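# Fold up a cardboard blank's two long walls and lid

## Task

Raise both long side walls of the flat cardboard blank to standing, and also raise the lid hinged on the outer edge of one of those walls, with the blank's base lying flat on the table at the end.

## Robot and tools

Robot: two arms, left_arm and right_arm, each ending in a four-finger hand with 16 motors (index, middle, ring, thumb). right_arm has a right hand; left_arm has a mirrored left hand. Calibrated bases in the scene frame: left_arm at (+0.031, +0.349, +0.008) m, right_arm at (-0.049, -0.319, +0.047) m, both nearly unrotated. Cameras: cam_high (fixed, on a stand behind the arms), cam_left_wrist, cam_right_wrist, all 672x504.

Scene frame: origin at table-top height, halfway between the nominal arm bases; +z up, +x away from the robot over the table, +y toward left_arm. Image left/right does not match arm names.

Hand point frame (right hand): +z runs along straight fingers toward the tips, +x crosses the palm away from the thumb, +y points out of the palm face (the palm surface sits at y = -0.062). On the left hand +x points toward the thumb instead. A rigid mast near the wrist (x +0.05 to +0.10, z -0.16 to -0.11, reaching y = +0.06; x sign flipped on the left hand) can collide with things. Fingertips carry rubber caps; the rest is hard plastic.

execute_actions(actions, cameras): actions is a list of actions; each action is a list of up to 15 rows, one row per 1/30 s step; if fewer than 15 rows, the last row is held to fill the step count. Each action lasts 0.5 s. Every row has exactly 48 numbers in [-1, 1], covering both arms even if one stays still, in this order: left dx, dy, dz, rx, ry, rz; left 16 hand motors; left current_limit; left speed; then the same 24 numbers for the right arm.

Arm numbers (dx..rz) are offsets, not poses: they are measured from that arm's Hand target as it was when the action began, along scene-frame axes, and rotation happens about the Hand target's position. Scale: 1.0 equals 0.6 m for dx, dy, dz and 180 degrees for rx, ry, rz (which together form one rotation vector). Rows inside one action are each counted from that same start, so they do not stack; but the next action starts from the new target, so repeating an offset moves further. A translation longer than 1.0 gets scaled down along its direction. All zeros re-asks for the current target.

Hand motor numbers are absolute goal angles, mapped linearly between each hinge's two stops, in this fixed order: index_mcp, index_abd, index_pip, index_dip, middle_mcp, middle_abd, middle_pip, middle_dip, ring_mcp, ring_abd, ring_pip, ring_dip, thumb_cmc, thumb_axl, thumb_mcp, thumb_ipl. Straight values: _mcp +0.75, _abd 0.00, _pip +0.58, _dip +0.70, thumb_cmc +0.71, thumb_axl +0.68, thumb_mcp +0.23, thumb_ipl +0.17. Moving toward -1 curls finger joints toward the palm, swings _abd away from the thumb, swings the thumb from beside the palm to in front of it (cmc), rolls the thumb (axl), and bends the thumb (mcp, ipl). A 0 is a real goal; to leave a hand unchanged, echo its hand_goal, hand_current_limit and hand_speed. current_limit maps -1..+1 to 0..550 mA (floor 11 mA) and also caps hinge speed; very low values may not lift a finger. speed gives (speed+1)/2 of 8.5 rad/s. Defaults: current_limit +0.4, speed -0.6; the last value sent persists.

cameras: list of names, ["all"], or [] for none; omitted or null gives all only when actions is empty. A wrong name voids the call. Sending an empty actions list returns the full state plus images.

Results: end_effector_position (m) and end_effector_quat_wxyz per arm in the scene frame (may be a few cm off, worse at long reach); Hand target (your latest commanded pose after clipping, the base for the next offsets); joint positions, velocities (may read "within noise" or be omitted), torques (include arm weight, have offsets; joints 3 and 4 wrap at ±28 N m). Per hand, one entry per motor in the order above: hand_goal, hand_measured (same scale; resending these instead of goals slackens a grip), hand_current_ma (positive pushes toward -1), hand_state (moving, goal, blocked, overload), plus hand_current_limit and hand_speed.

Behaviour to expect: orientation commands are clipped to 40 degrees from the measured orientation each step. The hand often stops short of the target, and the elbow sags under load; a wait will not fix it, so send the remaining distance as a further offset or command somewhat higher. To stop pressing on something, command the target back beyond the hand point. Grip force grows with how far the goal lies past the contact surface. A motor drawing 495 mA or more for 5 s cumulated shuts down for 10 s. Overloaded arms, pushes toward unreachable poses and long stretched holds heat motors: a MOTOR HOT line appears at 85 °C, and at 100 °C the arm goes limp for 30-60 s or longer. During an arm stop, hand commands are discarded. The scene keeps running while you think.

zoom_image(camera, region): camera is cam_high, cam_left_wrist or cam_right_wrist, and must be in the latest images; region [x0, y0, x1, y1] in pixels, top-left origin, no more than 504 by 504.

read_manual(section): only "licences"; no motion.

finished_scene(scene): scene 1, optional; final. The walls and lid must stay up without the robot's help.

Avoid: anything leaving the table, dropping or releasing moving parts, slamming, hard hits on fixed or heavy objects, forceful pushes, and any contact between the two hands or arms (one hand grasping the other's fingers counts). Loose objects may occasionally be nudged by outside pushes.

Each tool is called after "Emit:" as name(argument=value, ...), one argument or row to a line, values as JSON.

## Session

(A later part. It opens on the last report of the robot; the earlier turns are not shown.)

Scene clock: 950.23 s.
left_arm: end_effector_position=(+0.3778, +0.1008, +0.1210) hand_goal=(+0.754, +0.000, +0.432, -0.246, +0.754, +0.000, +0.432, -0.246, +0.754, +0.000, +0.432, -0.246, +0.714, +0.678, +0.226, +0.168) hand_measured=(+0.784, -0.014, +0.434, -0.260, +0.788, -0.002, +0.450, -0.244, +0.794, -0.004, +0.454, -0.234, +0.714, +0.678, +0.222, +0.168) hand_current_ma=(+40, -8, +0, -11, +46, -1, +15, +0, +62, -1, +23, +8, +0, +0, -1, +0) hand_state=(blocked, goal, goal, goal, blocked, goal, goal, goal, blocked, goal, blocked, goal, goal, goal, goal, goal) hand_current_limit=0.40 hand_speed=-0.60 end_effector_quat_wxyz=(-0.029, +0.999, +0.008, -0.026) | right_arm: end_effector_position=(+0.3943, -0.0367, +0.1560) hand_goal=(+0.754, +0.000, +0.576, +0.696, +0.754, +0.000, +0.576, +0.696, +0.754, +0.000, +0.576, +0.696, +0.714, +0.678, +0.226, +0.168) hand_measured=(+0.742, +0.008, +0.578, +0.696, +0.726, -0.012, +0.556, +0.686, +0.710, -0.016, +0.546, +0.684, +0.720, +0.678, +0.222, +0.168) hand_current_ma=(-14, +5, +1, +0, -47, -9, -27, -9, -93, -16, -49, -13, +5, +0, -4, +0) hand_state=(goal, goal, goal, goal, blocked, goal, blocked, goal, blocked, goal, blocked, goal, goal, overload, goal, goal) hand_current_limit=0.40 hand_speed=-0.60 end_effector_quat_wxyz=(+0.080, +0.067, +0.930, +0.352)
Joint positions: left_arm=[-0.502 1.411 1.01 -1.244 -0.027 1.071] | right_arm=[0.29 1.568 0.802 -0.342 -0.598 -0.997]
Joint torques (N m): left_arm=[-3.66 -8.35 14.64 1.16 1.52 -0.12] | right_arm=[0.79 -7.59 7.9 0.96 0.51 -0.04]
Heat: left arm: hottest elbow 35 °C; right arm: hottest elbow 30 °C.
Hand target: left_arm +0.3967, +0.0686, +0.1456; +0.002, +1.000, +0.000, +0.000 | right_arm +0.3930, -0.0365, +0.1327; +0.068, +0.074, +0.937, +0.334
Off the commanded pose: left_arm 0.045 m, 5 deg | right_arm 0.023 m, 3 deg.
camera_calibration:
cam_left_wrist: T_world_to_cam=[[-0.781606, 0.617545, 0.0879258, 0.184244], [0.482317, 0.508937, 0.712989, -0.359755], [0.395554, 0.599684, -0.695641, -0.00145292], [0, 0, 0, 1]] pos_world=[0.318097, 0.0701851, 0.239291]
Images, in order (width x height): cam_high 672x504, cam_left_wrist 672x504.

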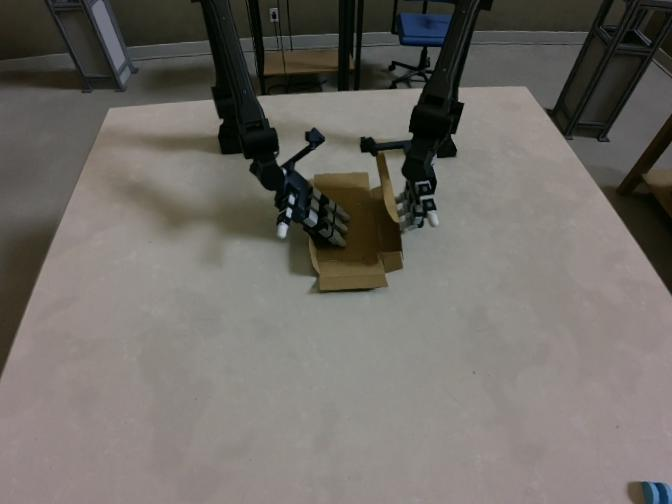

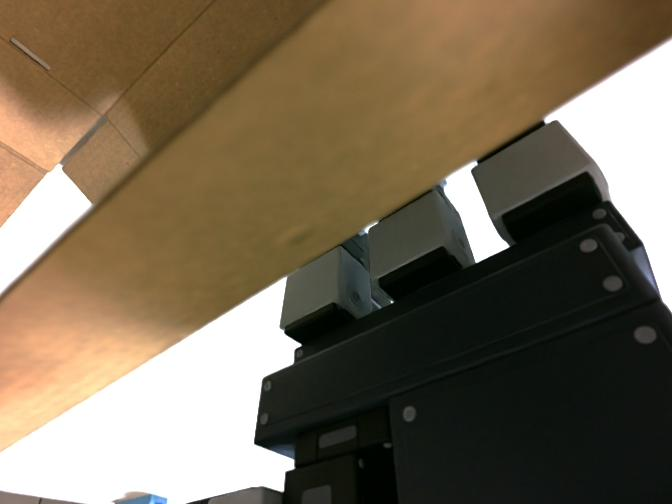

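Emit:
execute_actions(
  actions=[
    [[0,-0.03,0.015,0,0,0,0.754,0,0.432,-0.246,0.754,0,0.432,-0.246,0.754,0,0.432,-0.246,0.714,0.678,0.226,0.168,0.4,-0.6,0,0,0,0,0,0,0.754,0,0.576,0.696,0.754,0,0.576,0.696,0.754,0,0.576,0.696,0.714,0.678,0.226,0.168,0.4,-0.6]],
    [[0,-0.03,0.005,0,0,0,0.754,0,0.432,-0.246,0.754,0,0.432,-0.246,0.754,0,0.432,-0.246,0.714,0.678,0.226,0.168,0.4,-0.6,0,0,0,0,0,0,0.754,0,0.576,0.696,0.754,0,0.576,0.696,0.754,0,0.576,0.696,0.714,0.678,0.226,0.168,0.4,-0.6]],
  ],
  cameras=["cam_high","cam_left_wrist"],
)

Emit:
zoom_image(
  camera="cam_high",
  region=[300, 130, 480, 300],
)

Scene clock: 958.03 s.
left_arm: end_effector_position=(+0.3762, +0.0574, +0.1511) hand_goal=(+0.754, +0.000, +0.432, -0.246, +0.754, +0.000, +0.432, -0.246, +0.754, +0.000, +0.432, -0.246, +0.714, +0.678, +0.226, +0.168) hand_measured=(+0.788, -0.022, +0.426, -0.268, +0.786, -0.012, +0.440, -0.254, +0.780, -0.010, +0.448, -0.240, +0.714, +0.678, +0.222, +0.168) hand_current_ma=(+49, -17, -3, -21, +43, -7, +5, -4, +29, -5, +12, +2, +0, +0, -1, +0) hand_state=(blocked, blocked, goal, blocked, blocked, goal, goal, goal, blocked, goal, goal, goal, goal, goal, goal, goal) hand_current_limit=0.40 hand_speed=-0.60 end_effector_quat_wxyz=(-0.016, +1.000, +0.000, -0.017) | right_arm: end_effector_position=(+0.3949, -0.0375, +0.1563) hand_goal=(+0.754, +0.000, +0.576, +0.696, +0.754, +0.000, +0.576, +0.696, +0.754, +0.000, +0.576, +0.696, +0.714, +0.678, +0.226, +0.168) hand_measured=(+0.744, +0.008, +0.578, +0.698, +0.728, -0.010, +0.556, +0.686, +0.710, -0.014, +0.546, +0.684, +0.720, +0.678, +0.222, +0.168) hand_current_ma=(-11, +6, +1, +1, -43, -7, -27, -9, -93, -14, -49, -13, +5, +0, -4, +0) hand_state=(goal, goal, goal, goal, blocked, goal, blocked, goal, blocked, goal, blocked, goal, goal, overload, goal, goal) hand_current_limit=0.40 hand_speed=-0.60 end_effector_quat_wxyz=(+0.081, +0.067, +0.930, +0.351)
Joint positions: left_arm=[-0.594 1.42 1.098 -1.295 -0.008 0.996] | right_arm=[0.288 1.567 0.802 -0.342 -0.596 -0.997]
Joint torques (N m): left_arm=[-2.32 -6.36 13.56 2.03 0.64 -0.07] | right_arm=[1.14 -7.36 7.91 1.02 0.41 -0.02]
Heat: left arm: hottest elbow 35 °C; right arm: hottest shoulder 29 °C.
Hand target: left_arm +0.3968, +0.0327, +0.1577; +0.002, +1.000, +0.000, +0.000 | right_arm +0.3930, -0.0365, +0.1328; +0.068, +0.074, +0.937, +0.334
Off the commanded pose: left_arm 0.033 m, 3 deg | right_arm 0.024 m, 3 deg.
camera_calibration:
cam_left_wrist: T_world_to_cam=[[-0.7731, 0.631701, 0.0571859, 0.207844], [0.477479, 0.520259, 0.708057, -0.356345], [0.417529, 0.574704, -0.703836, 0.040536], [0, 0, 0, 1]] pos_world=[0.313906, 0.0308005, 0.268958]
Images, in order (width x height): cam_high 672x504, cam_left_wrist 672x504.

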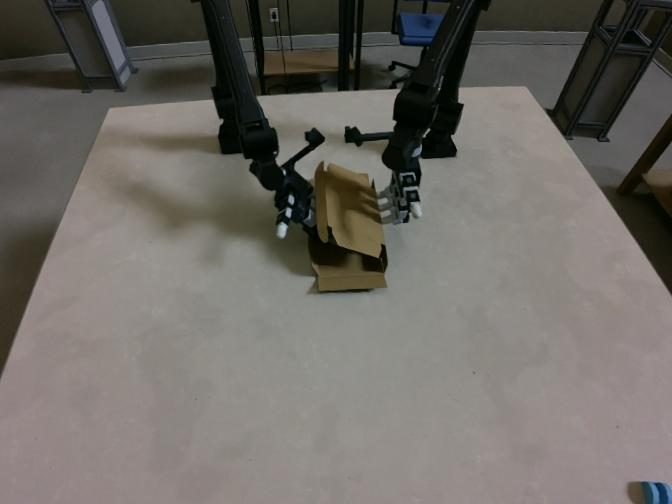

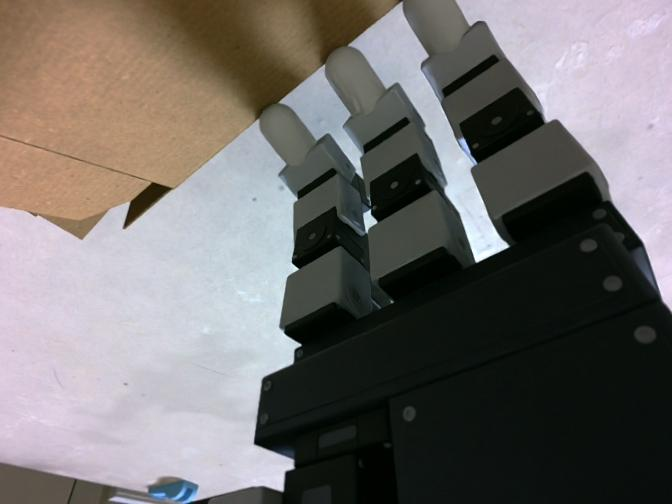

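Scaled by 2.800 from the camera's 672x504 image, which has a finer 960x720 frame.

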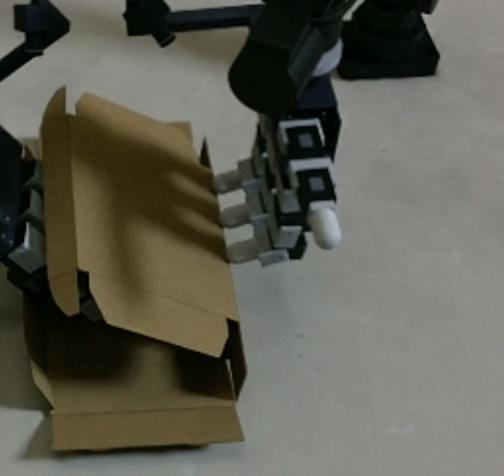

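Emit:
execute_actions(
  actions=[
    [[0,-0.04,0.0,0,0,0,0.754,0,0.432,-0.246,0.754,0,0.432,-0.246,0.754,0,0.432,-0.246,0.714,0.678,0.226,0.168,0.4,-0.6,0,0,0,0,0,0,0.754,0,0.576,0.696,0.754,0,0.576,0.696,0.754,0,0.576,0.696,0.714,0.678,0.226,0.168,0.4,-0.6]],
    [[0,-0.03,-0.02,0,0,0,0.754,0,0.432,-0.246,0.754,0,0.432,-0.246,0.754,0,0.432,-0.246,0.714,0.678,0.226,0.168,0.4,-0.6,0,0,0,0,0,0,0.754,0,0.576,0.696,0.754,0,0.576,0.696,0.754,0,0.576,0.696,0.714,0.678,0.226,0.168,0.4,-0.6]],
  ],
  cameras=["cam_high","cam_left_wrist"],
)

Emit:
zoom_image(
  camera="cam_high",
  region=[300, 130, 480, 300],
)

Scene clock: 967.67 s.
left_arm: end_effector_position=(+0.3759, +0.0199, +0.1426) hand_goal=(+0.754, +0.000, +0.432, -0.246, +0.754, +0.000, +0.432, -0.246, +0.754, +0.000, +0.432, -0.246, +0.714, +0.678, +0.226, +0.168) hand_measured=(+0.788, -0.028, +0.428, -0.270, +0.784, -0.018, +0.440, -0.250, +0.758, -0.002, +0.436, -0.244, +0.714, +0.678, +0.222, +0.168) hand_current_ma=(+47, -26, -2, -26, +40, -12, +4, -1, +2, +0, +1, +0, +0, +0, -1, +0) hand_state=(blocked, blocked, goal, blocked, blocked, goal, goal, goal, goal, goal, goal, goal, goal, goal, goal, goal) hand_current_limit=0.40 hand_speed=-0.60 end_effector_quat_wxyz=(-0.019, +1.000, +0.002, -0.019) | right_arm: end_effector_position=(+0.3952, -0.0377, +0.1563) hand_goal=(+0.754, +0.000, +0.576, +0.696, +0.754, +0.000, +0.576, +0.696, +0.754, +0.000, +0.576, +0.696, +0.714, +0.678, +0.226, +0.168) hand_measured=(+0.744, +0.008, +0.578, +0.698, +0.728, -0.010, +0.556, +0.686, +0.710, -0.014, +0.546, +0.682, +0.720, +0.678, +0.222, +0.168) hand_current_ma=(-10, +6, +1, +1, -43, -7, -27, -9, -93, -13, -49, -14, +5, +0, -4, +0) hand_state=(goal, goal, goal, goal, blocked, goal, blocked, goal, blocked, goal, blocked, goal, goal, overload, goal, goal) hand_current_limit=0.40 hand_speed=-0.60 end_effector_quat_wxyz=(+0.081, +0.068, +0.930, +0.351)
Joint positions: left_arm=[-0.672 1.485 1.145 -1.283 -0.007 0.915] | right_arm=[0.288 1.567 0.802 -0.341 -0.596 -0.996]
Joint torques (N m): left_arm=[-2.73 -7.12 13.38 2.4 0.64 -0.12] | right_arm=[0.85 -7.36 7.95 0.95 0.4 -0.03]
Heat: left arm: hottest elbow 36 °C; right arm: hottest shoulder 29 °C.
Hand target: left_arm +0.3967, -0.0094, +0.1457; +0.002, +1.000, +0.000, +0.000 | right_arm +0.3930, -0.0365, +0.1328; +0.068, +0.074, +0.937, +0.334
Off the commanded pose: left_arm 0.036 m, 3 deg | right_arm 0.024 m, 3 deg.
camera_calibration:
cam_left_wrist: T_world_to_cam=[[-0.774539, 0.629323, 0.0635852, 0.231439], [0.478713, 0.517517, 0.709232, -0.331284], [0.413429, 0.579766, -0.702102, 0.057432], [0, 0, 0, 1]] pos_world=[0.314105, -0.00750152, 0.260564]
Images, in order (width x height): cam_high 672x504, cam_left_wrist 672x504.

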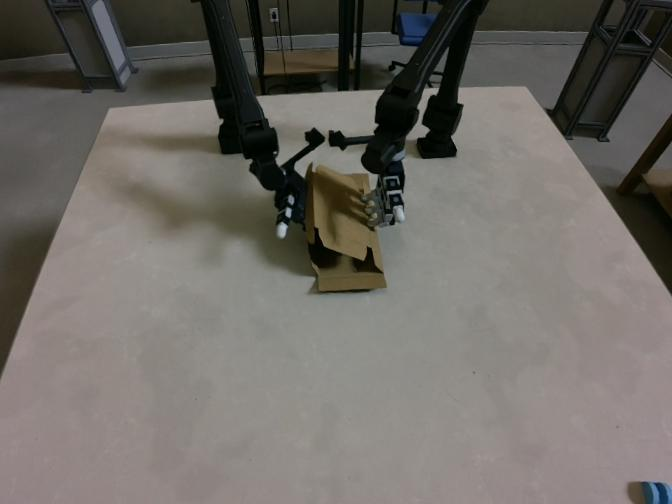

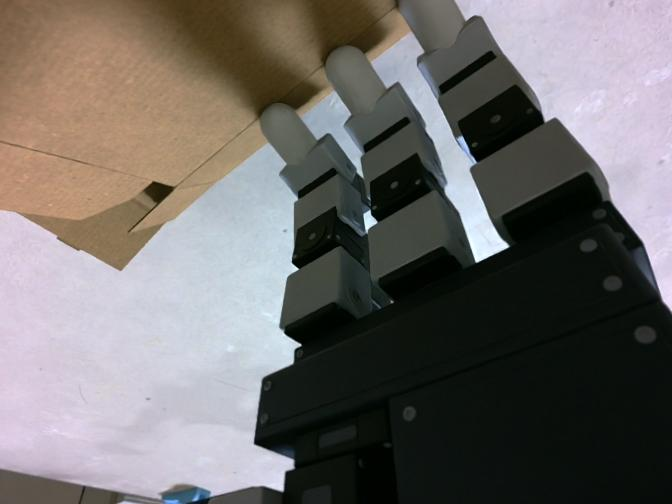

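Scaled by 2.800 from the camera's 672x504 image, which has a finer 960x720 frame.

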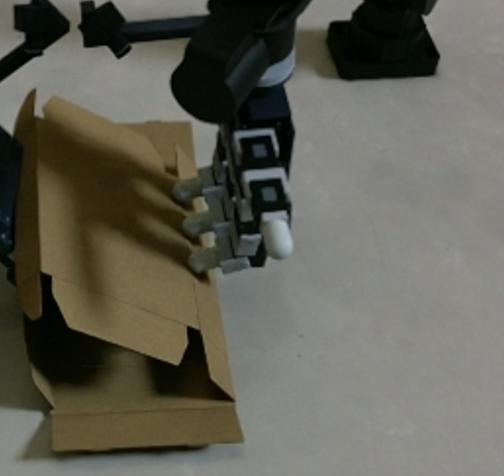

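Emit:
execute_actions(
  actions=[
    [[0,0.01,-0.04,0,0,0,0.754,0,0.432,-0.246,0.754,0,0.432,-0.246,0.754,0,0.432,-0.246,0.714,0.678,0.226,0.168,0.4,-0.6,0,0,0,0,0,0,0.754,0,0.576,0.696,0.754,0,0.576,0.696,0.754,0,0.576,0.696,0.714,0.678,0.226,0.168,0.4,-0.6]],
    [[0,0.01,-0.03,0,0,0,0.754,0,0.432,-0.246,0.754,0,0.432,-0.246,0.754,0,0.432,-0.246,0.714,0.678,0.226,0.168,0.4,-0.6,0,0,0,0,0,0,0.754,0,0.576,0.696,0.754,0,0.576,0.696,0.754,0,0.576,0.696,0.714,0.678,0.226,0.168,0.4,-0.6]],
  ],
  cameras=["cam_high","cam_left_wrist"],
)

Emit:
zoom_image(
  camera="cam_high",
  region=[300, 130, 480, 300],
)

Scene clock: 975.50 s.
left_arm: end_effector_position=(+0.3823, +0.0094, +0.1267) hand_goal=(+0.754, +0.000, +0.432, -0.246, +0.754, +0.000, +0.432, -0.246, +0.754, +0.000, +0.432, -0.246, +0.714, +0.678, +0.226, +0.168) hand_measured=(+0.770, -0.042, +0.426, -0.266, +0.770, -0.030, +0.430, -0.258, +0.754, -0.012, +0.422, -0.264, +0.714, +0.678, +0.222, +0.168) hand_current_ma=(+14, -48, -3, -19, +15, -30, -1, -8, +0, -7, -7, -17, +0, +0, -1, +0) hand_state=(goal, blocked, goal, blocked, goal, blocked, goal, goal, goal, goal, goal, goal, goal, goal, goal, goal) hand_current_limit=0.40 hand_speed=-0.60 end_effector_quat_wxyz=(+0.001, +1.000, -0.011, -0.005) | right_arm: end_effector_position=(+0.3981, -0.0394, +0.1568) hand_goal=(+0.754, +0.000, +0.576, +0.696, +0.754, +0.000, +0.576, +0.696, +0.754, +0.000, +0.576, +0.696, +0.714, +0.678, +0.226, +0.168) hand_measured=(+0.748, +0.014, +0.580, +0.698, +0.728, -0.002, +0.556, +0.686, +0.706, -0.006, +0.542, +0.678, +0.720, +0.678, +0.222, +0.168) hand_current_ma=(-4, +13, +2, +1, -43, -1, -27, -9, -101, -3, -55, -22, +5, +0, -4, +0) hand_state=(goal, goal, goal, goal, blocked, goal, blocked, goal, blocked, goal, blocked, goal, goal, overload, goal, goal) hand_current_limit=0.40 hand_speed=-0.60 end_effector_quat_wxyz=(+0.088, +0.068, +0.930, +0.350)
Joint positions: left_arm=[-0.672 1.508 1.115 -1.185 0.009 0.941] | right_arm=[0.285 1.567 0.802 -0.331 -0.588 -0.996]
Joint torques (N m): left_arm=[-0.73 -7.12 7.98 2.92 -0.08 -0.11] | right_arm=[1.44 -7.41 7.77 0.51 0.18 -0.01]
Heat: left arm: hottest elbow 36 °C; right arm: hottest shoulder 29 °C.
Hand target: left_arm +0.3967, +0.0025, +0.1037; +0.003, +1.000, +0.000, +0.000 | right_arm +0.3930, -0.0365, +0.1328; +0.068, +0.074, +0.937, +0.334
Off the commanded pose: left_arm 0.028 m, 1 deg | right_arm 0.025 m, 3 deg.
camera_calibration:
cam_left_wrist: T_world_to_cam=[[-0.759289, 0.650537, 0.0168158, 0.243912], [0.473131, 0.534115, 0.70062, -0.314558], [0.446797, 0.539929, -0.713337, 0.0387345], [0, 0, 0, 1]] pos_world=[0.31672, -0.0115772, 0.243914]
Images, in order (width x height): cam_high 672x504, cam_left_wrist 672x504.

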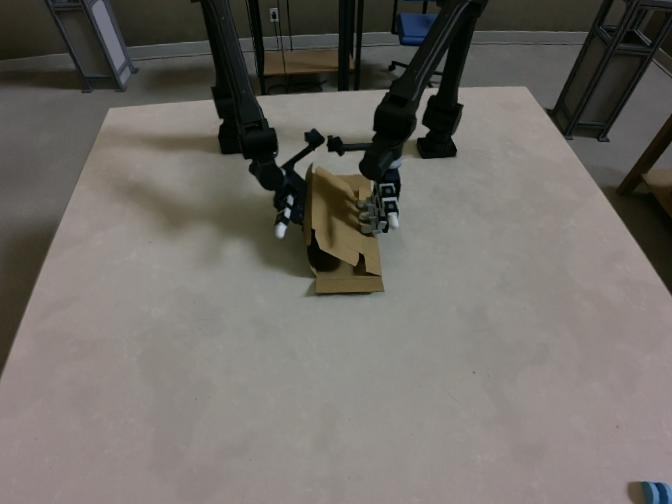

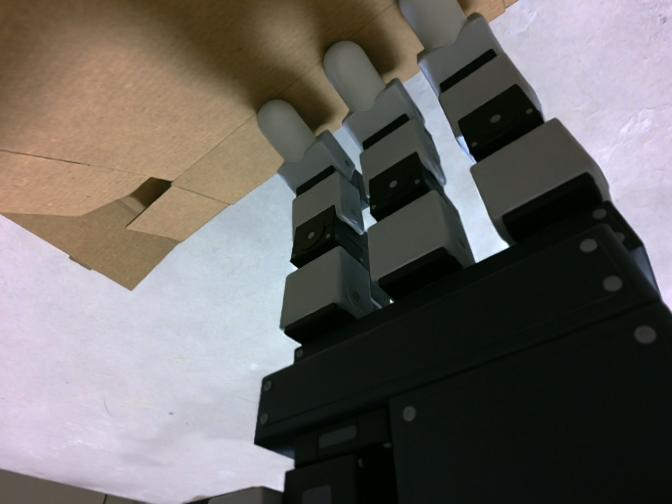

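Scaled by 2.800 from the camera's 672x504 image, which has a finer 960x720 frame.

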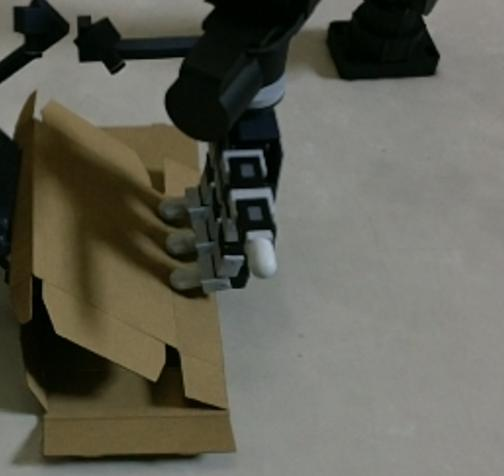

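Emit:
execute_actions(
  actions=[
    [[-0.005,0.015,-0.03,0,0,0,0.754,0,0.432,-0.246,0.754,0,0.432,-0.246,0.754,0,0.432,-0.246,0.714,0.678,0.226,0.168,0.4,-0.6,0,0,0,0,0,0,0.754,0,0.576,0.696,0.754,0,0.576,0.696,0.754,0,0.576,0.696,0.714,0.678,0.226,0.168,0.4,-0.6]],
    [[-0.005,0.01,-0.02,0,0,0,0.754,0,0.432,-0.246,0.754,0,0.432,-0.246,0.754,0,0.432,-0.246,0.714,0.678,0.226,0.168,0.4,-0.6,0,0,0,0,0,0,0.754,0,0.576,0.696,0.754,0,0.576,0.696,0.754,0,0.576,0.696,0.714,0.678,0.226,0.168,0.4,-0.6]],
  ],
  cameras=["cam_high"],
)

Emit:
zoom_image(
  camera="cam_high",
  region=[300, 130, 480, 300],
)

Scene clock: 983.07 s.
left_arm: end_effector_position=(+0.3805, +0.0116, +0.1047) hand_goal=(+0.754, +0.000, +0.432, -0.246, +0.754, +0.000, +0.432, -0.246, +0.754, +0.000, +0.432, -0.246, +0.714, +0.678, +0.226, +0.168) hand_measured=(+0.744, -0.044, +0.408, -0.274, +0.742, -0.034, +0.412, -0.268, +0.734, -0.008, +0.418, -0.260, +0.714, +0.678, +0.222, +0.168) hand_current_ma=(-6, -52, -24, -30, -8, -34, -19, -21, -20, -3, -11, -11, +0, +0, -1, +0) hand_state=(goal, blocked, blocked, blocked, goal, blocked, blocked, blocked, goal, goal, goal, goal, goal, goal, goal, goal) hand_current_limit=0.40 hand_speed=-0.60 end_effector_quat_wxyz=(+0.016, +1.000, -0.013, +0.006) | right_arm: end_effector_position=(+0.3981, -0.0394, +0.1568) hand_goal=(+0.754, +0.000, +0.576, +0.696, +0.754, +0.000, +0.576, +0.696, +0.754, +0.000, +0.576, +0.696, +0.714, +0.678, +0.226, +0.168) hand_measured=(+0.748, +0.014, +0.580, +0.700, +0.728, -0.002, +0.556, +0.686, +0.706, -0.004, +0.542, +0.678, +0.720, +0.678, +0.222, +0.168) hand_current_ma=(-4, +14, +2, +2, -43, +0, -27, -9, -102, -3, -55, -22, +5, +0, -4, +0) hand_state=(goal, goal, goal, goal, blocked, goal, blocked, goal, blocked, goal, blocked, goal, goal, overload, goal, goal) hand_current_limit=0.40 hand_speed=-0.60 end_effector_quat_wxyz=(+0.088, +0.068, +0.930, +0.350)
Joint positions: left_arm=[-0.665 1.508 1.042 -1.076 0.019 0.95] | right_arm=[0.285 1.567 0.802 -0.331 -0.588 -0.996]
Joint torques (N m): left_arm=[0.03 -6.77 7.09 2.04 -0.52 -0.09] | right_arm=[1.44 -7.71 7.9 0.53 0.16 -0.02]
Heat: left arm: hottest elbow 35 °C; right arm: hottest shoulder 29 °C.
Hand target: left_arm +0.3907, +0.0177, +0.0736; +0.002, +1.000, +0.000, +0.000 | right_arm +0.3930, -0.0365, +0.1328; +0.068, +0.074, +0.937, +0.334
Off the commanded pose: left_arm 0.033 m, 2 deg | right_arm 0.025 m, 3 deg.
Images, in order (width x height): cam_high 672x504.

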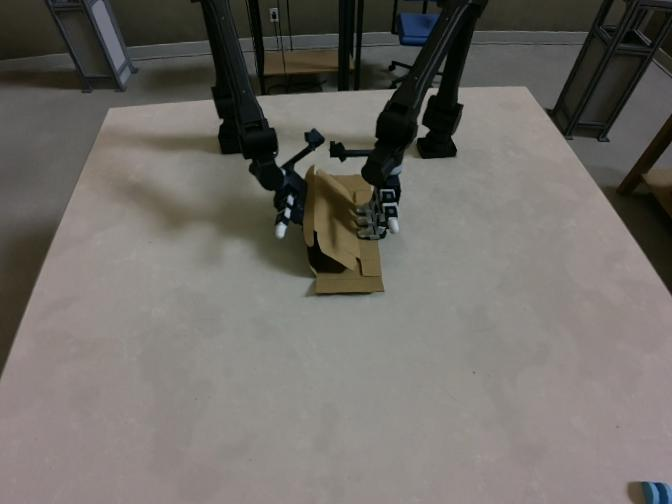

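Scaled by 2.800 from the camera's 672x504 image, which has a finer 960x720 frame.

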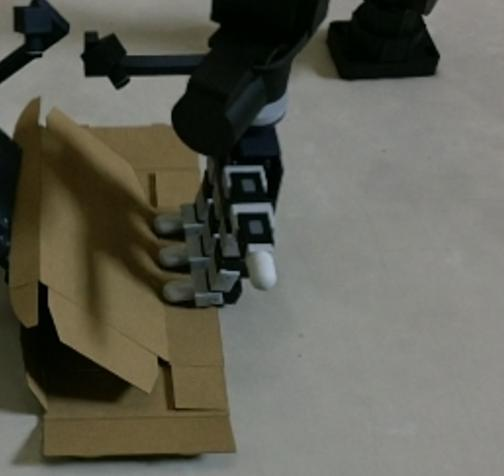

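Emit:
execute_actions(
  actions=[
    [[0,0.03,0.06,0,0,0,0.754,0,0.432,-0.246,0.754,0,0.432,-0.246,0.754,0,0.432,-0.246,0.714,0.678,0.226,0.168,0.4,-0.6,0,0,0,0,0,0,0.754,0,0.576,0.696,0.754,0,0.576,0.696,0.754,0,0.576,0.696,0.714,0.678,0.226,0.168,0.4,-0.6]],
    [[0,0.08,0.06,0,0,0,0.754,0,0.432,-0.246,0.754,0,0.432,-0.246,0.754,0,0.432,-0.246,0.714,0.678,0.226,0.168,0.4,-0.6,0,0,0,0,0,0,0.754,0,0.576,0.696,0.754,0,0.576,0.696,0.754,0,0.576,0.696,0.714,0.678,0.226,0.168,0.4,-0.6]],
    [[0,0.12,0.02,0,0,0,0.754,0,0.432,-0.246,0.754,0,0.432,-0.246,0.754,0,0.432,-0.246,0.714,0.678,0.226,0.168,0.4,-0.6,0,0,0,0,0,0,0.754,0,0.576,0.696,0.754,0,0.576,0.696,0.754,0,0.576,0.696,0.714,0.678,0.226,0.168,0.4,-0.6]],
  ],
  cameras=["cam_high","cam_left_wrist"],
)

Emit:
zoom_image(
  camera="cam_high",
  region=[300, 130, 480, 300],
)

Scene clock: 991.67 s.
left_arm: end_effector_position=(+0.3963, +0.1543, +0.1618) hand_goal=(+0.754, +0.000, +0.432, -0.246, +0.754, +0.000, +0.432, -0.246, +0.754, +0.000, +0.432, -0.246, +0.714, +0.678, +0.226, +0.168) hand_measured=(+0.754, -0.004, +0.430, -0.248, +0.752, -0.004, +0.430, -0.248, +0.752, -0.002, +0.430, -0.248, +0.714, +0.678, +0.222, +0.168) hand_current_ma=(+0, -1, +0, -1, +0, -1, -1, -1, +0, -1, +0, -1, +0, +0, -1, +0) hand_state=(goal, goal, goal, goal, goal, goal, goal, goal, goal, goal, goal, goal, goal, goal, goal, goal) hand_current_limit=0.40 hand_speed=-0.60 end_effector_quat_wxyz=(+0.004, +1.000, +0.004, +0.008) | right_arm: end_effector_position=(+0.3982, -0.0392, +0.1570) hand_goal=(+0.754, +0.000, +0.576, +0.696, +0.754, +0.000, +0.576, +0.696, +0.754, +0.000, +0.576, +0.696, +0.714, +0.678, +0.226, +0.168) hand_measured=(+0.748, +0.016, +0.580, +0.700, +0.728, +0.000, +0.556, +0.686, +0.706, -0.004, +0.542, +0.678, +0.720, +0.678, +0.222, +0.168) hand_current_ma=(-4, +15, +2, +2, -43, +0, -27, -9, -102, -2, -55, -22, +5, +0, -4, +0) hand_state=(goal, goal, goal, goal, blocked, goal, blocked, goal, blocked, goal, blocked, goal, goal, overload, goal, goal) hand_current_limit=0.40 hand_speed=-0.60 end_effector_quat_wxyz=(+0.088, +0.068, +0.930, +0.350)
Joint positions: left_arm=[-0.329 1.31 1.008 -1.251 0.003 1.253] | right_arm=[0.285 1.567 0.802 -0.33 -0.588 -0.996]
Joint torques (N m): left_arm=[-1.03 -8.29 8.31 0.18 0.23 0.1] | right_arm=[1.67 -7.41 7.99 0.51 0.17 -0.01]
Heat: left arm: hottest elbow 34 °C; right arm: hottest shoulder 29 °C.
Hand target: left_arm +0.3908, +0.1557, +0.1576; +0.002, +1.000, +0.000, +0.000 | right_arm +0.3929, -0.0364, +0.1328; +0.068, +0.074, +0.937, +0.334
Off the commanded pose: left_arm 0.007 m, 1 deg | right_arm 0.025 m, 3 deg.
camera_calibration:
cam_left_wrist: T_world_to_cam=[[-0.779151, 0.626788, -0.00780796, 0.175269], [0.437345, 0.552496, 0.709562, -0.413316], [0.449058, 0.549441, -0.7046, -0.024514], [0, 0, 0, 1]] pos_world=[0.328331, 0.131968, 0.277369]
Images, in order (width x height): cam_high 672x504, cam_left_wrist 672x504.

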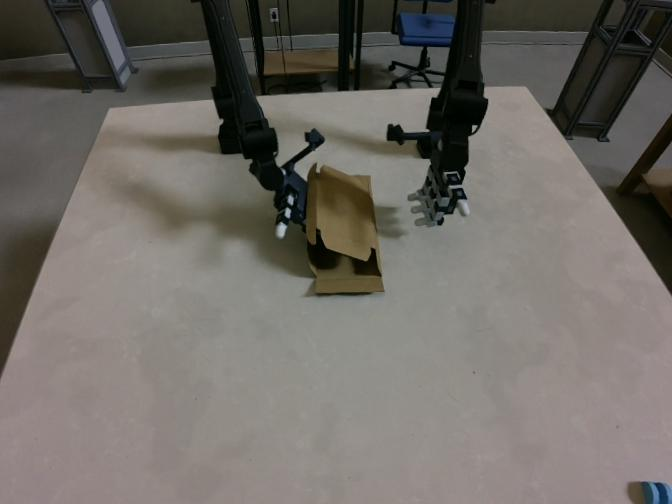

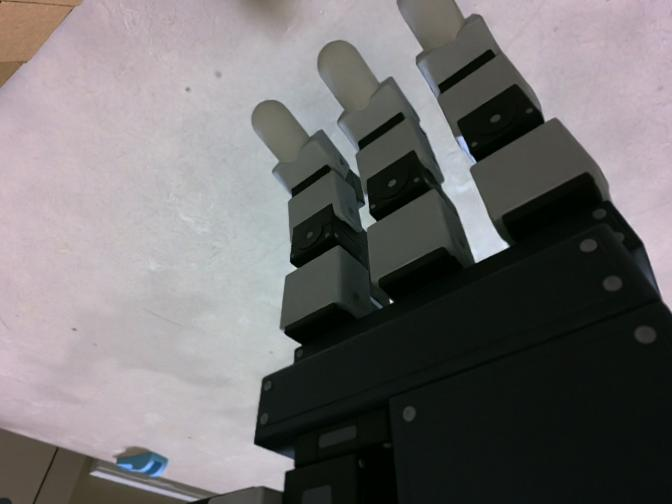

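Scaled by 2.800 from the camera's 672x504 image, which has a finer 960x720 frame.

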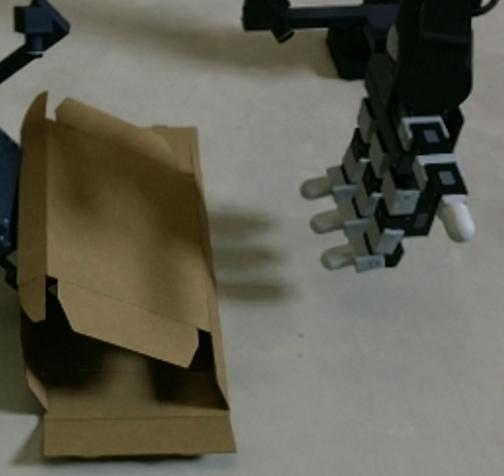

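Emit:
execute_actions(
  actions=[
    [[-0.02,-0.06,-0.055,0,0,0,0.754,0,0.432,-0.246,0.754,0,0.432,-0.246,0.754,0,0.432,-0.246,0.714,0.678,0.226,0.168,0.4,-0.6,0,0,0,0,0,0,0.754,0,0.576,0.696,0.754,0,0.576,0.696,0.754,0,0.576,0.696,0.714,0.678,0.226,0.168,0.4,-0.6]],
    [[0,-0.055,0,0,0,0,0.754,0,0.432,-0.246,0.754,0,0.432,-0.246,0.754,0,0.432,-0.246,0.714,0.678,0.226,0.168,0.4,-0.6,0,0,0,0,0,0,0.754,0,0.576,0.696,0.754,0,0.576,0.696,0.754,0,0.576,0.696,0.714,0.678,0.226,0.168,0.4,-0.6]],
  ],
  cameras=["cam_high","cam_left_wrist"],
)

Emit:
zoom_image(
  camera="cam_high",
  region=[300, 130, 480, 300],
)

Scene clock: 1008.07 s.
left_arm: end_effector_position=(+0.3655, +0.0932, +0.1167) hand_goal=(+0.754, +0.000, +0.432, -0.246, +0.754, +0.000, +0.432, -0.246, +0.754, +0.000, +0.432, -0.246, +0.714, +0.678, +0.226, +0.168) hand_measured=(+0.754, -0.004, +0.430, -0.248, +0.752, -0.002, +0.430, -0.248, +0.752, -0.002, +0.430, -0.248, +0.714, +0.678, +0.222, +0.168) hand_current_ma=(+0, -1, +0, -1, +0, -1, -1, -1, +0, -1, +0, -1, +0, +0, -1, +0) hand_state=(goal, goal, goal, goal, goal, goal, goal, goal, goal, goal, goal, goal, goal, goal, goal, goal) hand_current_limit=0.40 hand_speed=-0.60 end_effector_quat_wxyz=(-0.003, +1.000, -0.004, -0.013) | right_arm: end_effector_position=(+0.3982, -0.0392, +0.1570) hand_goal=(+0.754, +0.000, +0.576, +0.696, +0.754, +0.000, +0.576, +0.696, +0.754, +0.000, +0.576, +0.696, +0.714, +0.678, +0.226, +0.168) hand_measured=(+0.748, +0.016, +0.580, +0.700, +0.728, +0.000, +0.556, +0.686, +0.706, -0.004, +0.542, +0.678, +0.720, +0.678, +0.222, +0.168) hand_current_ma=(-4, +15, +2, +2, -43, +0, -27, -9, -102, -2, -55, -22, +5, +0, -4, +0) hand_state=(goal, goal, goal, goal, blocked, goal, blocked, goal, blocked, goal, blocked, goal, goal, overload, goal, goal) hand_current_limit=0.40 hand_speed=-0.60 end_effector_quat_wxyz=(+0.088, +0.068, +0.930, +0.350)
Joint positions: left_arm=[-0.517 1.374 0.948 -1.171 0.006 1.082] | right_arm=[0.285 1.567 0.802 -0.33 -0.588 -0.996]
Joint torques (N m): left_arm=[-0.15 -8.47 11.44 0.79 0.11 -0.04] | right_arm=[1.03 -7.53 7.98 0.57 0.15 -0.03]
Heat: left arm: hottest elbow 34 °C; right arm: hottest shoulder 29 °C.
Hand target: left_arm +0.3787, +0.0867, +0.1246; +0.002, +1.000, +0.000, +0.000 | right_arm +0.3929, -0.0364, +0.1328; +0.068, +0.074, +0.937, +0.334
Off the commanded pose: left_arm 0.017 m, 2 deg | right_arm 0.025 m, 3 deg.
camera_calibration:
cam_left_wrist: T_world_to_cam=[[-0.768009, 0.639522, 0.0342637, 0.178998], [0.475782, 0.533924, 0.698968, -0.34508], [0.428711, 0.553116, -0.714331, -0.000597441], [0, 0, 0, 1]] pos_world=[0.301911, 0.0701037, 0.23464]
Images, in order (width x height): cam_high 672x504, cam_left_wrist 672x504.

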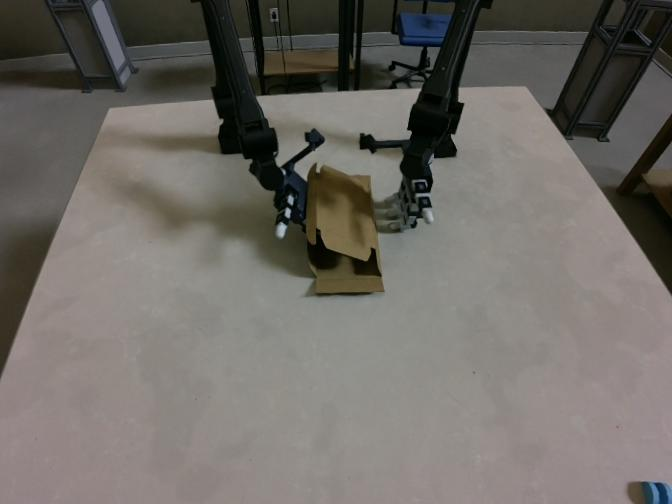

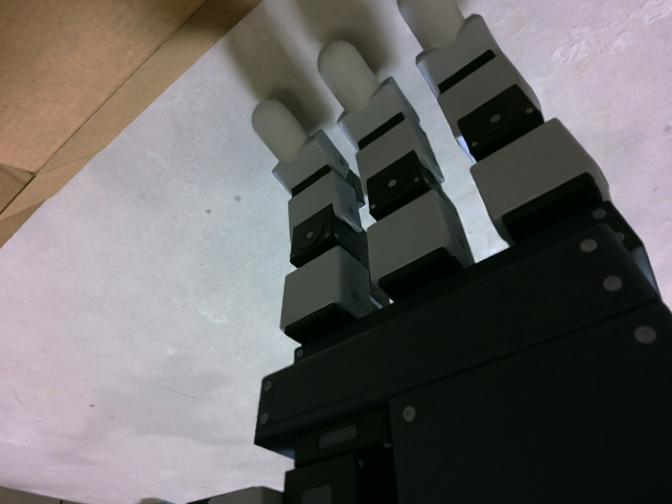

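Scaled by 2.800 from the camera's 672x504 image, which has a finer 960x720 frame.

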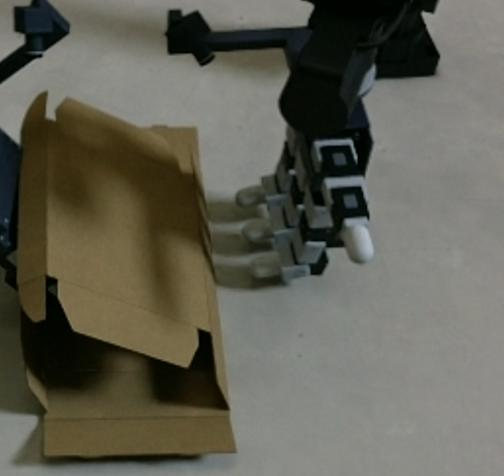

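Emit:
execute_actions(
  actions=[],
)

Scene clock: 1024.60 s.
left_arm: end_effector_position=(+0.3655, +0.0932, +0.1167) hand_goal=(+0.754, +0.000, +0.432, -0.246, +0.754, +0.000, +0.432, -0.246, +0.754, +0.000, +0.432, -0.246, +0.714, +0.678, +0.226, +0.168) hand_measured=(+0.754, -0.004, +0.430, -0.248, +0.752, -0.002, +0.430, -0.248, +0.752, -0.002, +0.430, -0.248, +0.714, +0.678, +0.222, +0.168) hand_current_ma=(+0, -1, +0, -1, +0, -1, -1, -1, +0, -1, +0, -1, +0, +0, -1, +0) hand_state=(goal, goal, goal, goal, goal, goal, goal, goal, goal, goal, goal, goal, goal, goal, goal, goal) hand_current_limit=0.40 hand_speed=-0.60 end_effector_quat_wxyz=(-0.003, +1.000, -0.004, -0.013) | right_arm: end_effector_position=(+0.3982, -0.0392, +0.1570) hand_goal=(+0.754, +0.000, +0.576, +0.696, +0.754, +0.000, +0.576, +0.696, +0.754, +0.000, +0.576, +0.696, +0.714, +0.678, +0.226, +0.168) hand_measured=(+0.748, +0.016, +0.580, +0.700, +0.728, +0.000, +0.556, +0.686, +0.706, -0.004, +0.542, +0.678, +0.720, +0.678, +0.222, +0.168) hand_current_ma=(-4, +15, +2, +2, -43, +0, -27, -9, -102, -2, -55, -22, +5, +0, -4, +0) hand_state=(goal, goal, goal, goal, blocked, goal, blocked, goal, blocked, goal, blocked, goal, goal, overload, goal, goal) hand_current_limit=0.40 hand_speed=-0.60 end_effector_quat_wxyz=(+0.088, +0.068, +0.930, +0.350)
Joint positions: left_arm=[-0.517 1.374 0.948 -1.171 0.006 1.082] | right_arm=[0.285 1.567 0.802 -0.33 -0.588 -0.996]
Joint velocities: within noise
Joint torques (N m): left_arm=[-0.85 -7.36 11.03 0.81 0.06 -0.03] | right_arm=[0.97 -7.3 7.86 0.51 0.14 -0.02]
Heat: left arm: hottest elbow 34 °C; right arm: hottest shoulder 29 °C.
Hand target: left_arm +0.3787, +0.0867, +0.1246; +0.002, +1.000, +0.000, +0.000 | right_arm +0.3929, -0.0364, +0.1328; +0.068, +0.074, +0.937, +0.334
Off the commanded pose: left_arm 0.017 m, 2 deg | right_arm 0.025 m, 3 deg.
camera_calibration:
cam_left_wrist: T_world_to_cam=[[-0.768265, 0.639214, 0.0342737, 0.179172], [0.475533, 0.534058, 0.699035, -0.345077], [0.428529, 0.553343, -0.714265, -0.000616409], [0, 0, 0, 1]] pos_world=[0.302011, 0.070103, 0.23464]
cam_right_wrist: T_world_to_cam=[[0.815193, 0.278387, 0.507898, -0.358845], [0.211126, -0.959404, 0.187001, -0.195727], [0.539338, -0.045211, -0.840875, 0.0413527], [0, 0, 0, 1]] pos_world=[0.311548, -0.0860142, 0.253631]

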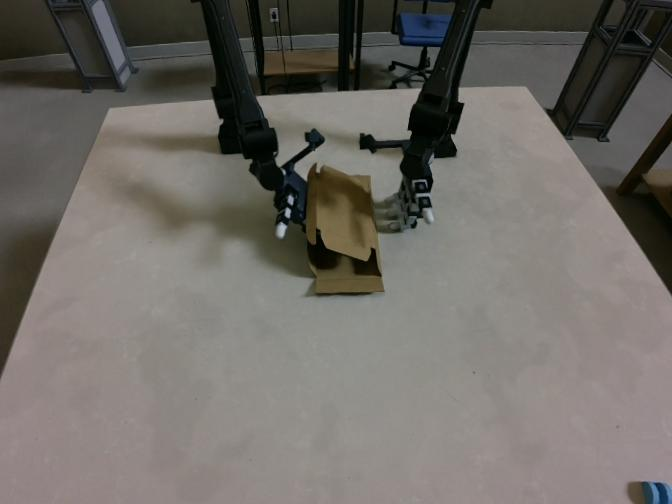

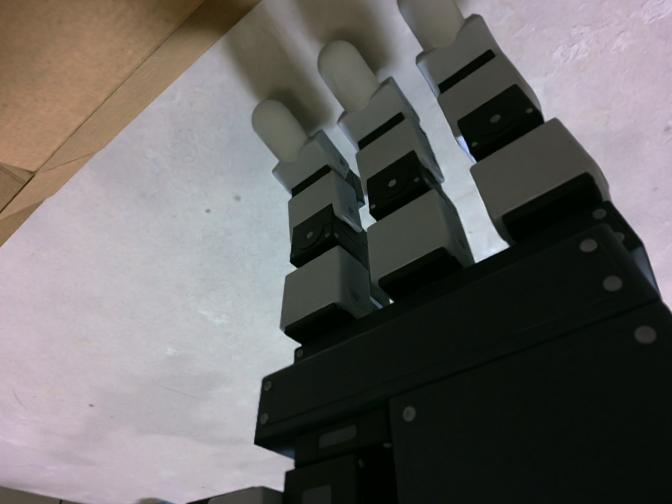

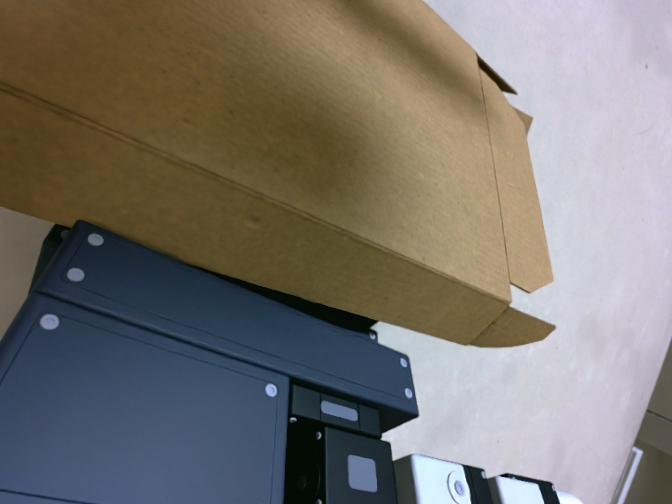

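Emit:
execute_actions(
  actions=[
    [[-0.04,0,0.02,0,0,0,0.754,0,0.432,-0.246,0.754,0,0.432,-0.246,0.754,0,0.432,-0.246,0.714,0.678,0.226,0.168,0.4,-0.6,0,0,0,0,0,0,0.754,0,0.576,0.696,0.754,0,0.576,0.696,0.754,0,0.576,0.696,0.714,0.678,0.226,0.168,0.4,-0.6],[-0.08,0,0.02,0,0,0,0.754,0,0.432,-0.246,0.754,0,0.432,-0.246,0.754,0,0.432,-0.246,0.714,0.678,0.226,0.168,0.4,-0.6,0,0,0,0,0,0,0.754,0,0.576,0.696,0.754,0,0.576,0.696,0.754,0,0.576,0.696,0.714,0.678,0.226,0.168,0.4,-0.6]],
    [[0,-0.012,0,0,0,0,0.754,0,0.432,-0.246,0.754,0,0.432,-0.246,0.754,0,0.432,-0.246,0.714,0.678,0.226,0.168,0.4,-0.6,0,0,0.02,0,0,0,0.754,0,0.576,0.696,0.754,0,0.576,0.696,0.754,0,0.576,0.696,0.714,0.678,0.226,0.168,0.4,-0.6]],
  ],
  cameras=["all"],
)

Scene clock: 1052.77 s.
left_arm: end_effector_position=(+0.3343, +0.0796, +0.1439) hand_goal=(+0.754, +0.000, +0.432, -0.246, +0.754, +0.000, +0.432, -0.246, +0.754, +0.000, +0.432, -0.246, +0.714, +0.678, +0.226, +0.168) hand_measured=(+0.754, -0.002, +0.430, -0.248, +0.752, -0.002, +0.430, -0.248, +0.752, -0.002, +0.430, -0.248, +0.714, +0.678, +0.222, +0.168) hand_current_ma=(+0, -1, +0, -1, +0, -1, -1, -1, +0, -1, +0, -1, +0, +0, -1, +0) hand_state=(goal, goal, goal, goal, goal, goal, goal, goal, goal, goal, goal, goal, goal, goal, goal, goal) hand_current_limit=0.40 hand_speed=-0.60 end_effector_quat_wxyz=(+0.009, +1.000, -0.001, +0.010) | right_arm: end_effector_position=(+0.3971, -0.0390, +0.1564) hand_goal=(+0.754, +0.000, +0.576, +0.696, +0.754, +0.000, +0.576, +0.696, +0.754, +0.000, +0.576, +0.696, +0.714, +0.678, +0.226, +0.168) hand_measured=(+0.748, +0.018, +0.580, +0.700, +0.728, +0.002, +0.556, +0.686, +0.706, +0.000, +0.542, +0.678, +0.720, +0.678, +0.222, +0.168) hand_current_ma=(-4, +20, +2, +2, -42, +1, -27, -9, -102, +0, -55, -22, +5, +0, -4, +0) hand_state=(goal, goal, goal, goal, blocked, goal, blocked, goal, blocked, goal, blocked, goal, goal, overload, goal, goal) hand_current_limit=0.40 hand_speed=-0.60 end_effector_quat_wxyz=(+0.086, +0.069, +0.931, +0.348)
Joint positions: left_arm=[-0.599 1.259 0.911 -1.196 0.005 0.994] | right_arm=[0.287 1.565 0.802 -0.338 -0.585 -0.996]
Joint torques (N m): left_arm=[-2.14 -6.3 8.57 0.29 0.11 -0.06] | right_arm=[1.2 -9.05 9.02 -0.43 0.06 -0.01]
Heat: left arm: hottest elbow 34 °C; right arm: hottest shoulder 29 °C.
Hand target: left_arm +0.3308, +0.0796, +0.1366; +0.002, +1.000, +0.000, +0.000 | right_arm +0.3930, -0.0365, +0.1447; +0.068, +0.074, +0.937, +0.334
Off the commanded pose: left_arm 0.008 m, 1 deg | right_arm 0.013 m, 3 deg.
camera_calibration:
cam_left_wrist: T_world_to_cam=[[-0.77259, 0.634688, -0.0166132, 0.172039], [0.440611, 0.554818, 0.705719, -0.332927], [0.457128, 0.537911, -0.708297, 0.0305681], [0, 0, 0, 1]] pos_world=[0.265633, 0.05908, 0.259462]
cam_right_wrist: T_world_to_cam=[[0.817571, 0.280595, 0.502836, -0.357801], [0.212148, -0.958593, 0.189982, -0.196146], [0.535323, -0.0486476, -0.843245, 0.0433337], [0, 0, 0, 1]] pos_world=[0.310942, -0.0855194, 0.25372]

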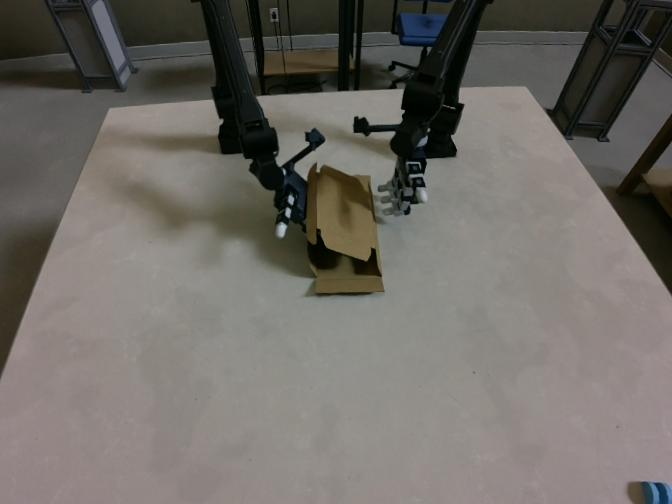

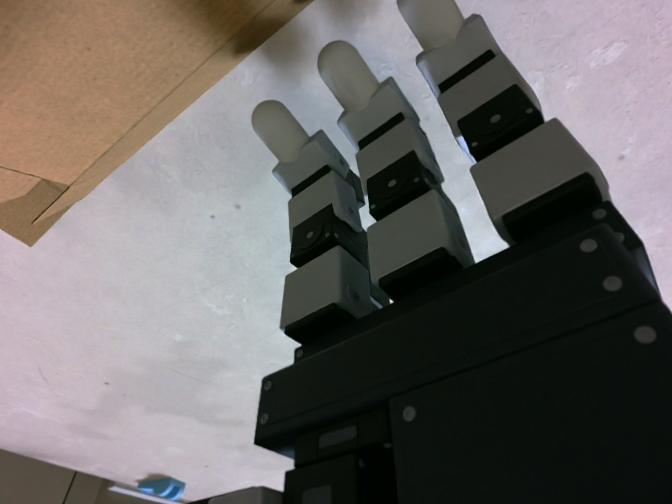

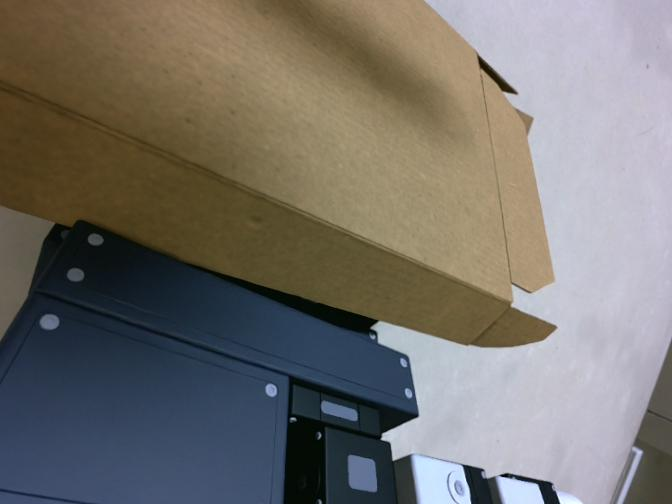

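Emit:
execute_actions(
  actions=[
    [[0,-0.012,-0.016,0,0,0,0.754,0,0.432,-0.246,0.754,0,0.432,-0.246,0.754,0,0.432,-0.246,0.714,0.678,0.226,0.168,0.4,-0.6,0.01,0,0.03,0,0,0,0.754,0,0.576,0.696,0.754,0,0.576,0.696,0.754,0,0.576,0.696,0.714,0.678,0.226,0.168,0.4,-0.6]],
    [[0,-0.01,0,0,0,0,0.754,0,0.432,-0.246,0.754,0,0.432,-0.246,0.754,0,0.432,-0.246,0.714,0.678,0.226,0.168,0.4,-0.6,0.02,0,0.04,0,0,0,0.754,0,0.576,0.696,0.754,0,0.576,0.696,0.754,0,0.576,0.696,0.714,0.678,0.226,0.168,0.4,-0.6]],
  ],
  cameras=["all"],
)

Scene clock: 1058.90 s.
left_arm: end_effector_position=(+0.3312, +0.0688, +0.1329) hand_goal=(+0.754, +0.000, +0.432, -0.246, +0.754, +0.000, +0.432, -0.246, +0.754, +0.000, +0.432, -0.246, +0.714, +0.678, +0.226, +0.168) hand_measured=(+0.754, -0.002, +0.430, -0.248, +0.752, -0.002, +0.430, -0.248, +0.752, -0.002, +0.430, -0.248, +0.714, +0.678, +0.222, +0.168) hand_current_ma=(+0, -1, +0, -1, +0, -1, -1, -1, +0, -1, +0, -1, +0, +0, -1, +0) hand_state=(goal, goal, goal, goal, goal, goal, goal, goal, goal, goal, goal, goal, goal, goal, goal, goal) hand_current_limit=0.40 hand_speed=-0.60 end_effector_quat_wxyz=(+0.004, +1.000, -0.001, +0.003) | right_arm: end_effector_position=(+0.3950, -0.0395, +0.1634) hand_goal=(+0.754, +0.000, +0.576, +0.696, +0.754, +0.000, +0.576, +0.696, +0.754, +0.000, +0.576, +0.696, +0.714, +0.678, +0.226, +0.168) hand_measured=(+0.748, +0.004, +0.578, +0.698, +0.752, +0.008, +0.570, +0.692, +0.752, +0.002, +0.570, +0.690, +0.720, +0.678, +0.222, +0.168) hand_current_ma=(-4, +2, +1, +1, +0, +5, -4, -3, -1, +0, -5, -4, +5, +0, -4, +0) hand_state=(goal, goal, goal, goal, goal, goal, goal, goal, goal, goal, goal, goal, goal, overload, goal, goal) hand_current_limit=0.40 hand_speed=-0.60 end_effector_quat_wxyz=(+0.046, +0.082, +0.939, +0.330)
Joint positions: left_arm=[-0.631 1.29 0.911 -1.182 0.004 0.961] | right_arm=[0.288 1.549 0.856 -0.501 -0.58 -0.998]
Joint torques (N m): left_arm=[-1.44 -6.42 8.65 0.85 0.17 -0.03] | right_arm=[0.03 -11.52 12.81 0.1 -0.3 -0.11]
Heat: left arm: hottest elbow 34 °C; right arm: hottest shoulder 29 °C.
Hand target: left_arm +0.3307, +0.0663, +0.1270; +0.002, +1.000, +0.000, +0.000 | right_arm +0.4109, -0.0364, +0.1868; +0.068, +0.074, +0.937, +0.334
Off the commanded pose: left_arm 0.006 m, 0 deg | right_arm 0.028 m, 3 deg.
camera_calibration:
cam_left_wrist: T_world_to_cam=[[-0.772968, 0.634445, 0.000616211, 0.174148], [0.450441, 0.548105, 0.704758, -0.320497], [0.446793, 0.545033, -0.709447, 0.0330138], [0, 0, 0, 1]] pos_world=[0.264226, 0.0471844, 0.249187]
cam_right_wrist: T_world_to_cam=[[0.857978, 0.29608, 0.419774, -0.361196], [0.230341, -0.952167, 0.200799, -0.20618], [0.459148, -0.07559, -0.885138, 0.0861761], [0, 0, 0, 1]] pos_world=[0.317823, -0.0828611, 0.269299]

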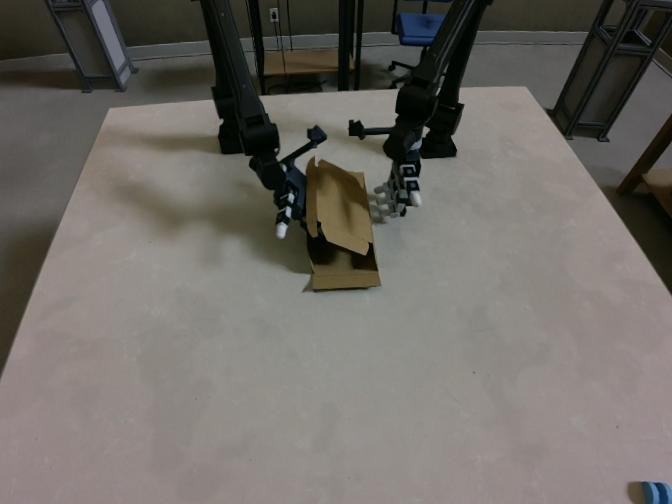

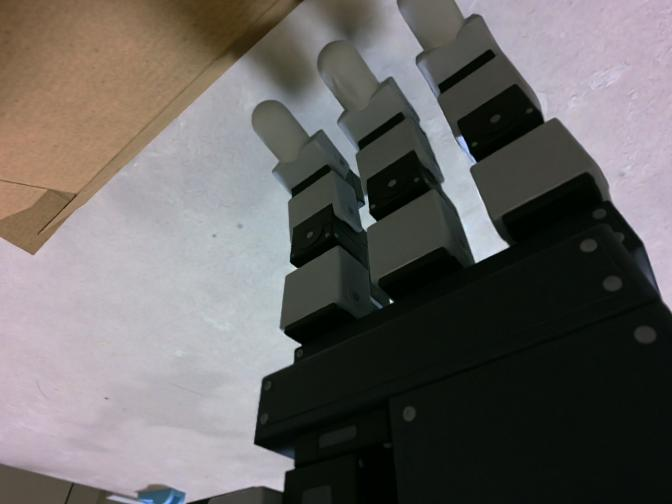

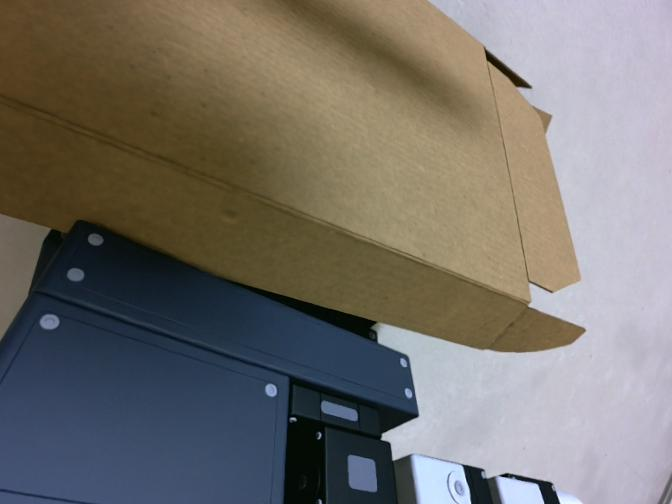

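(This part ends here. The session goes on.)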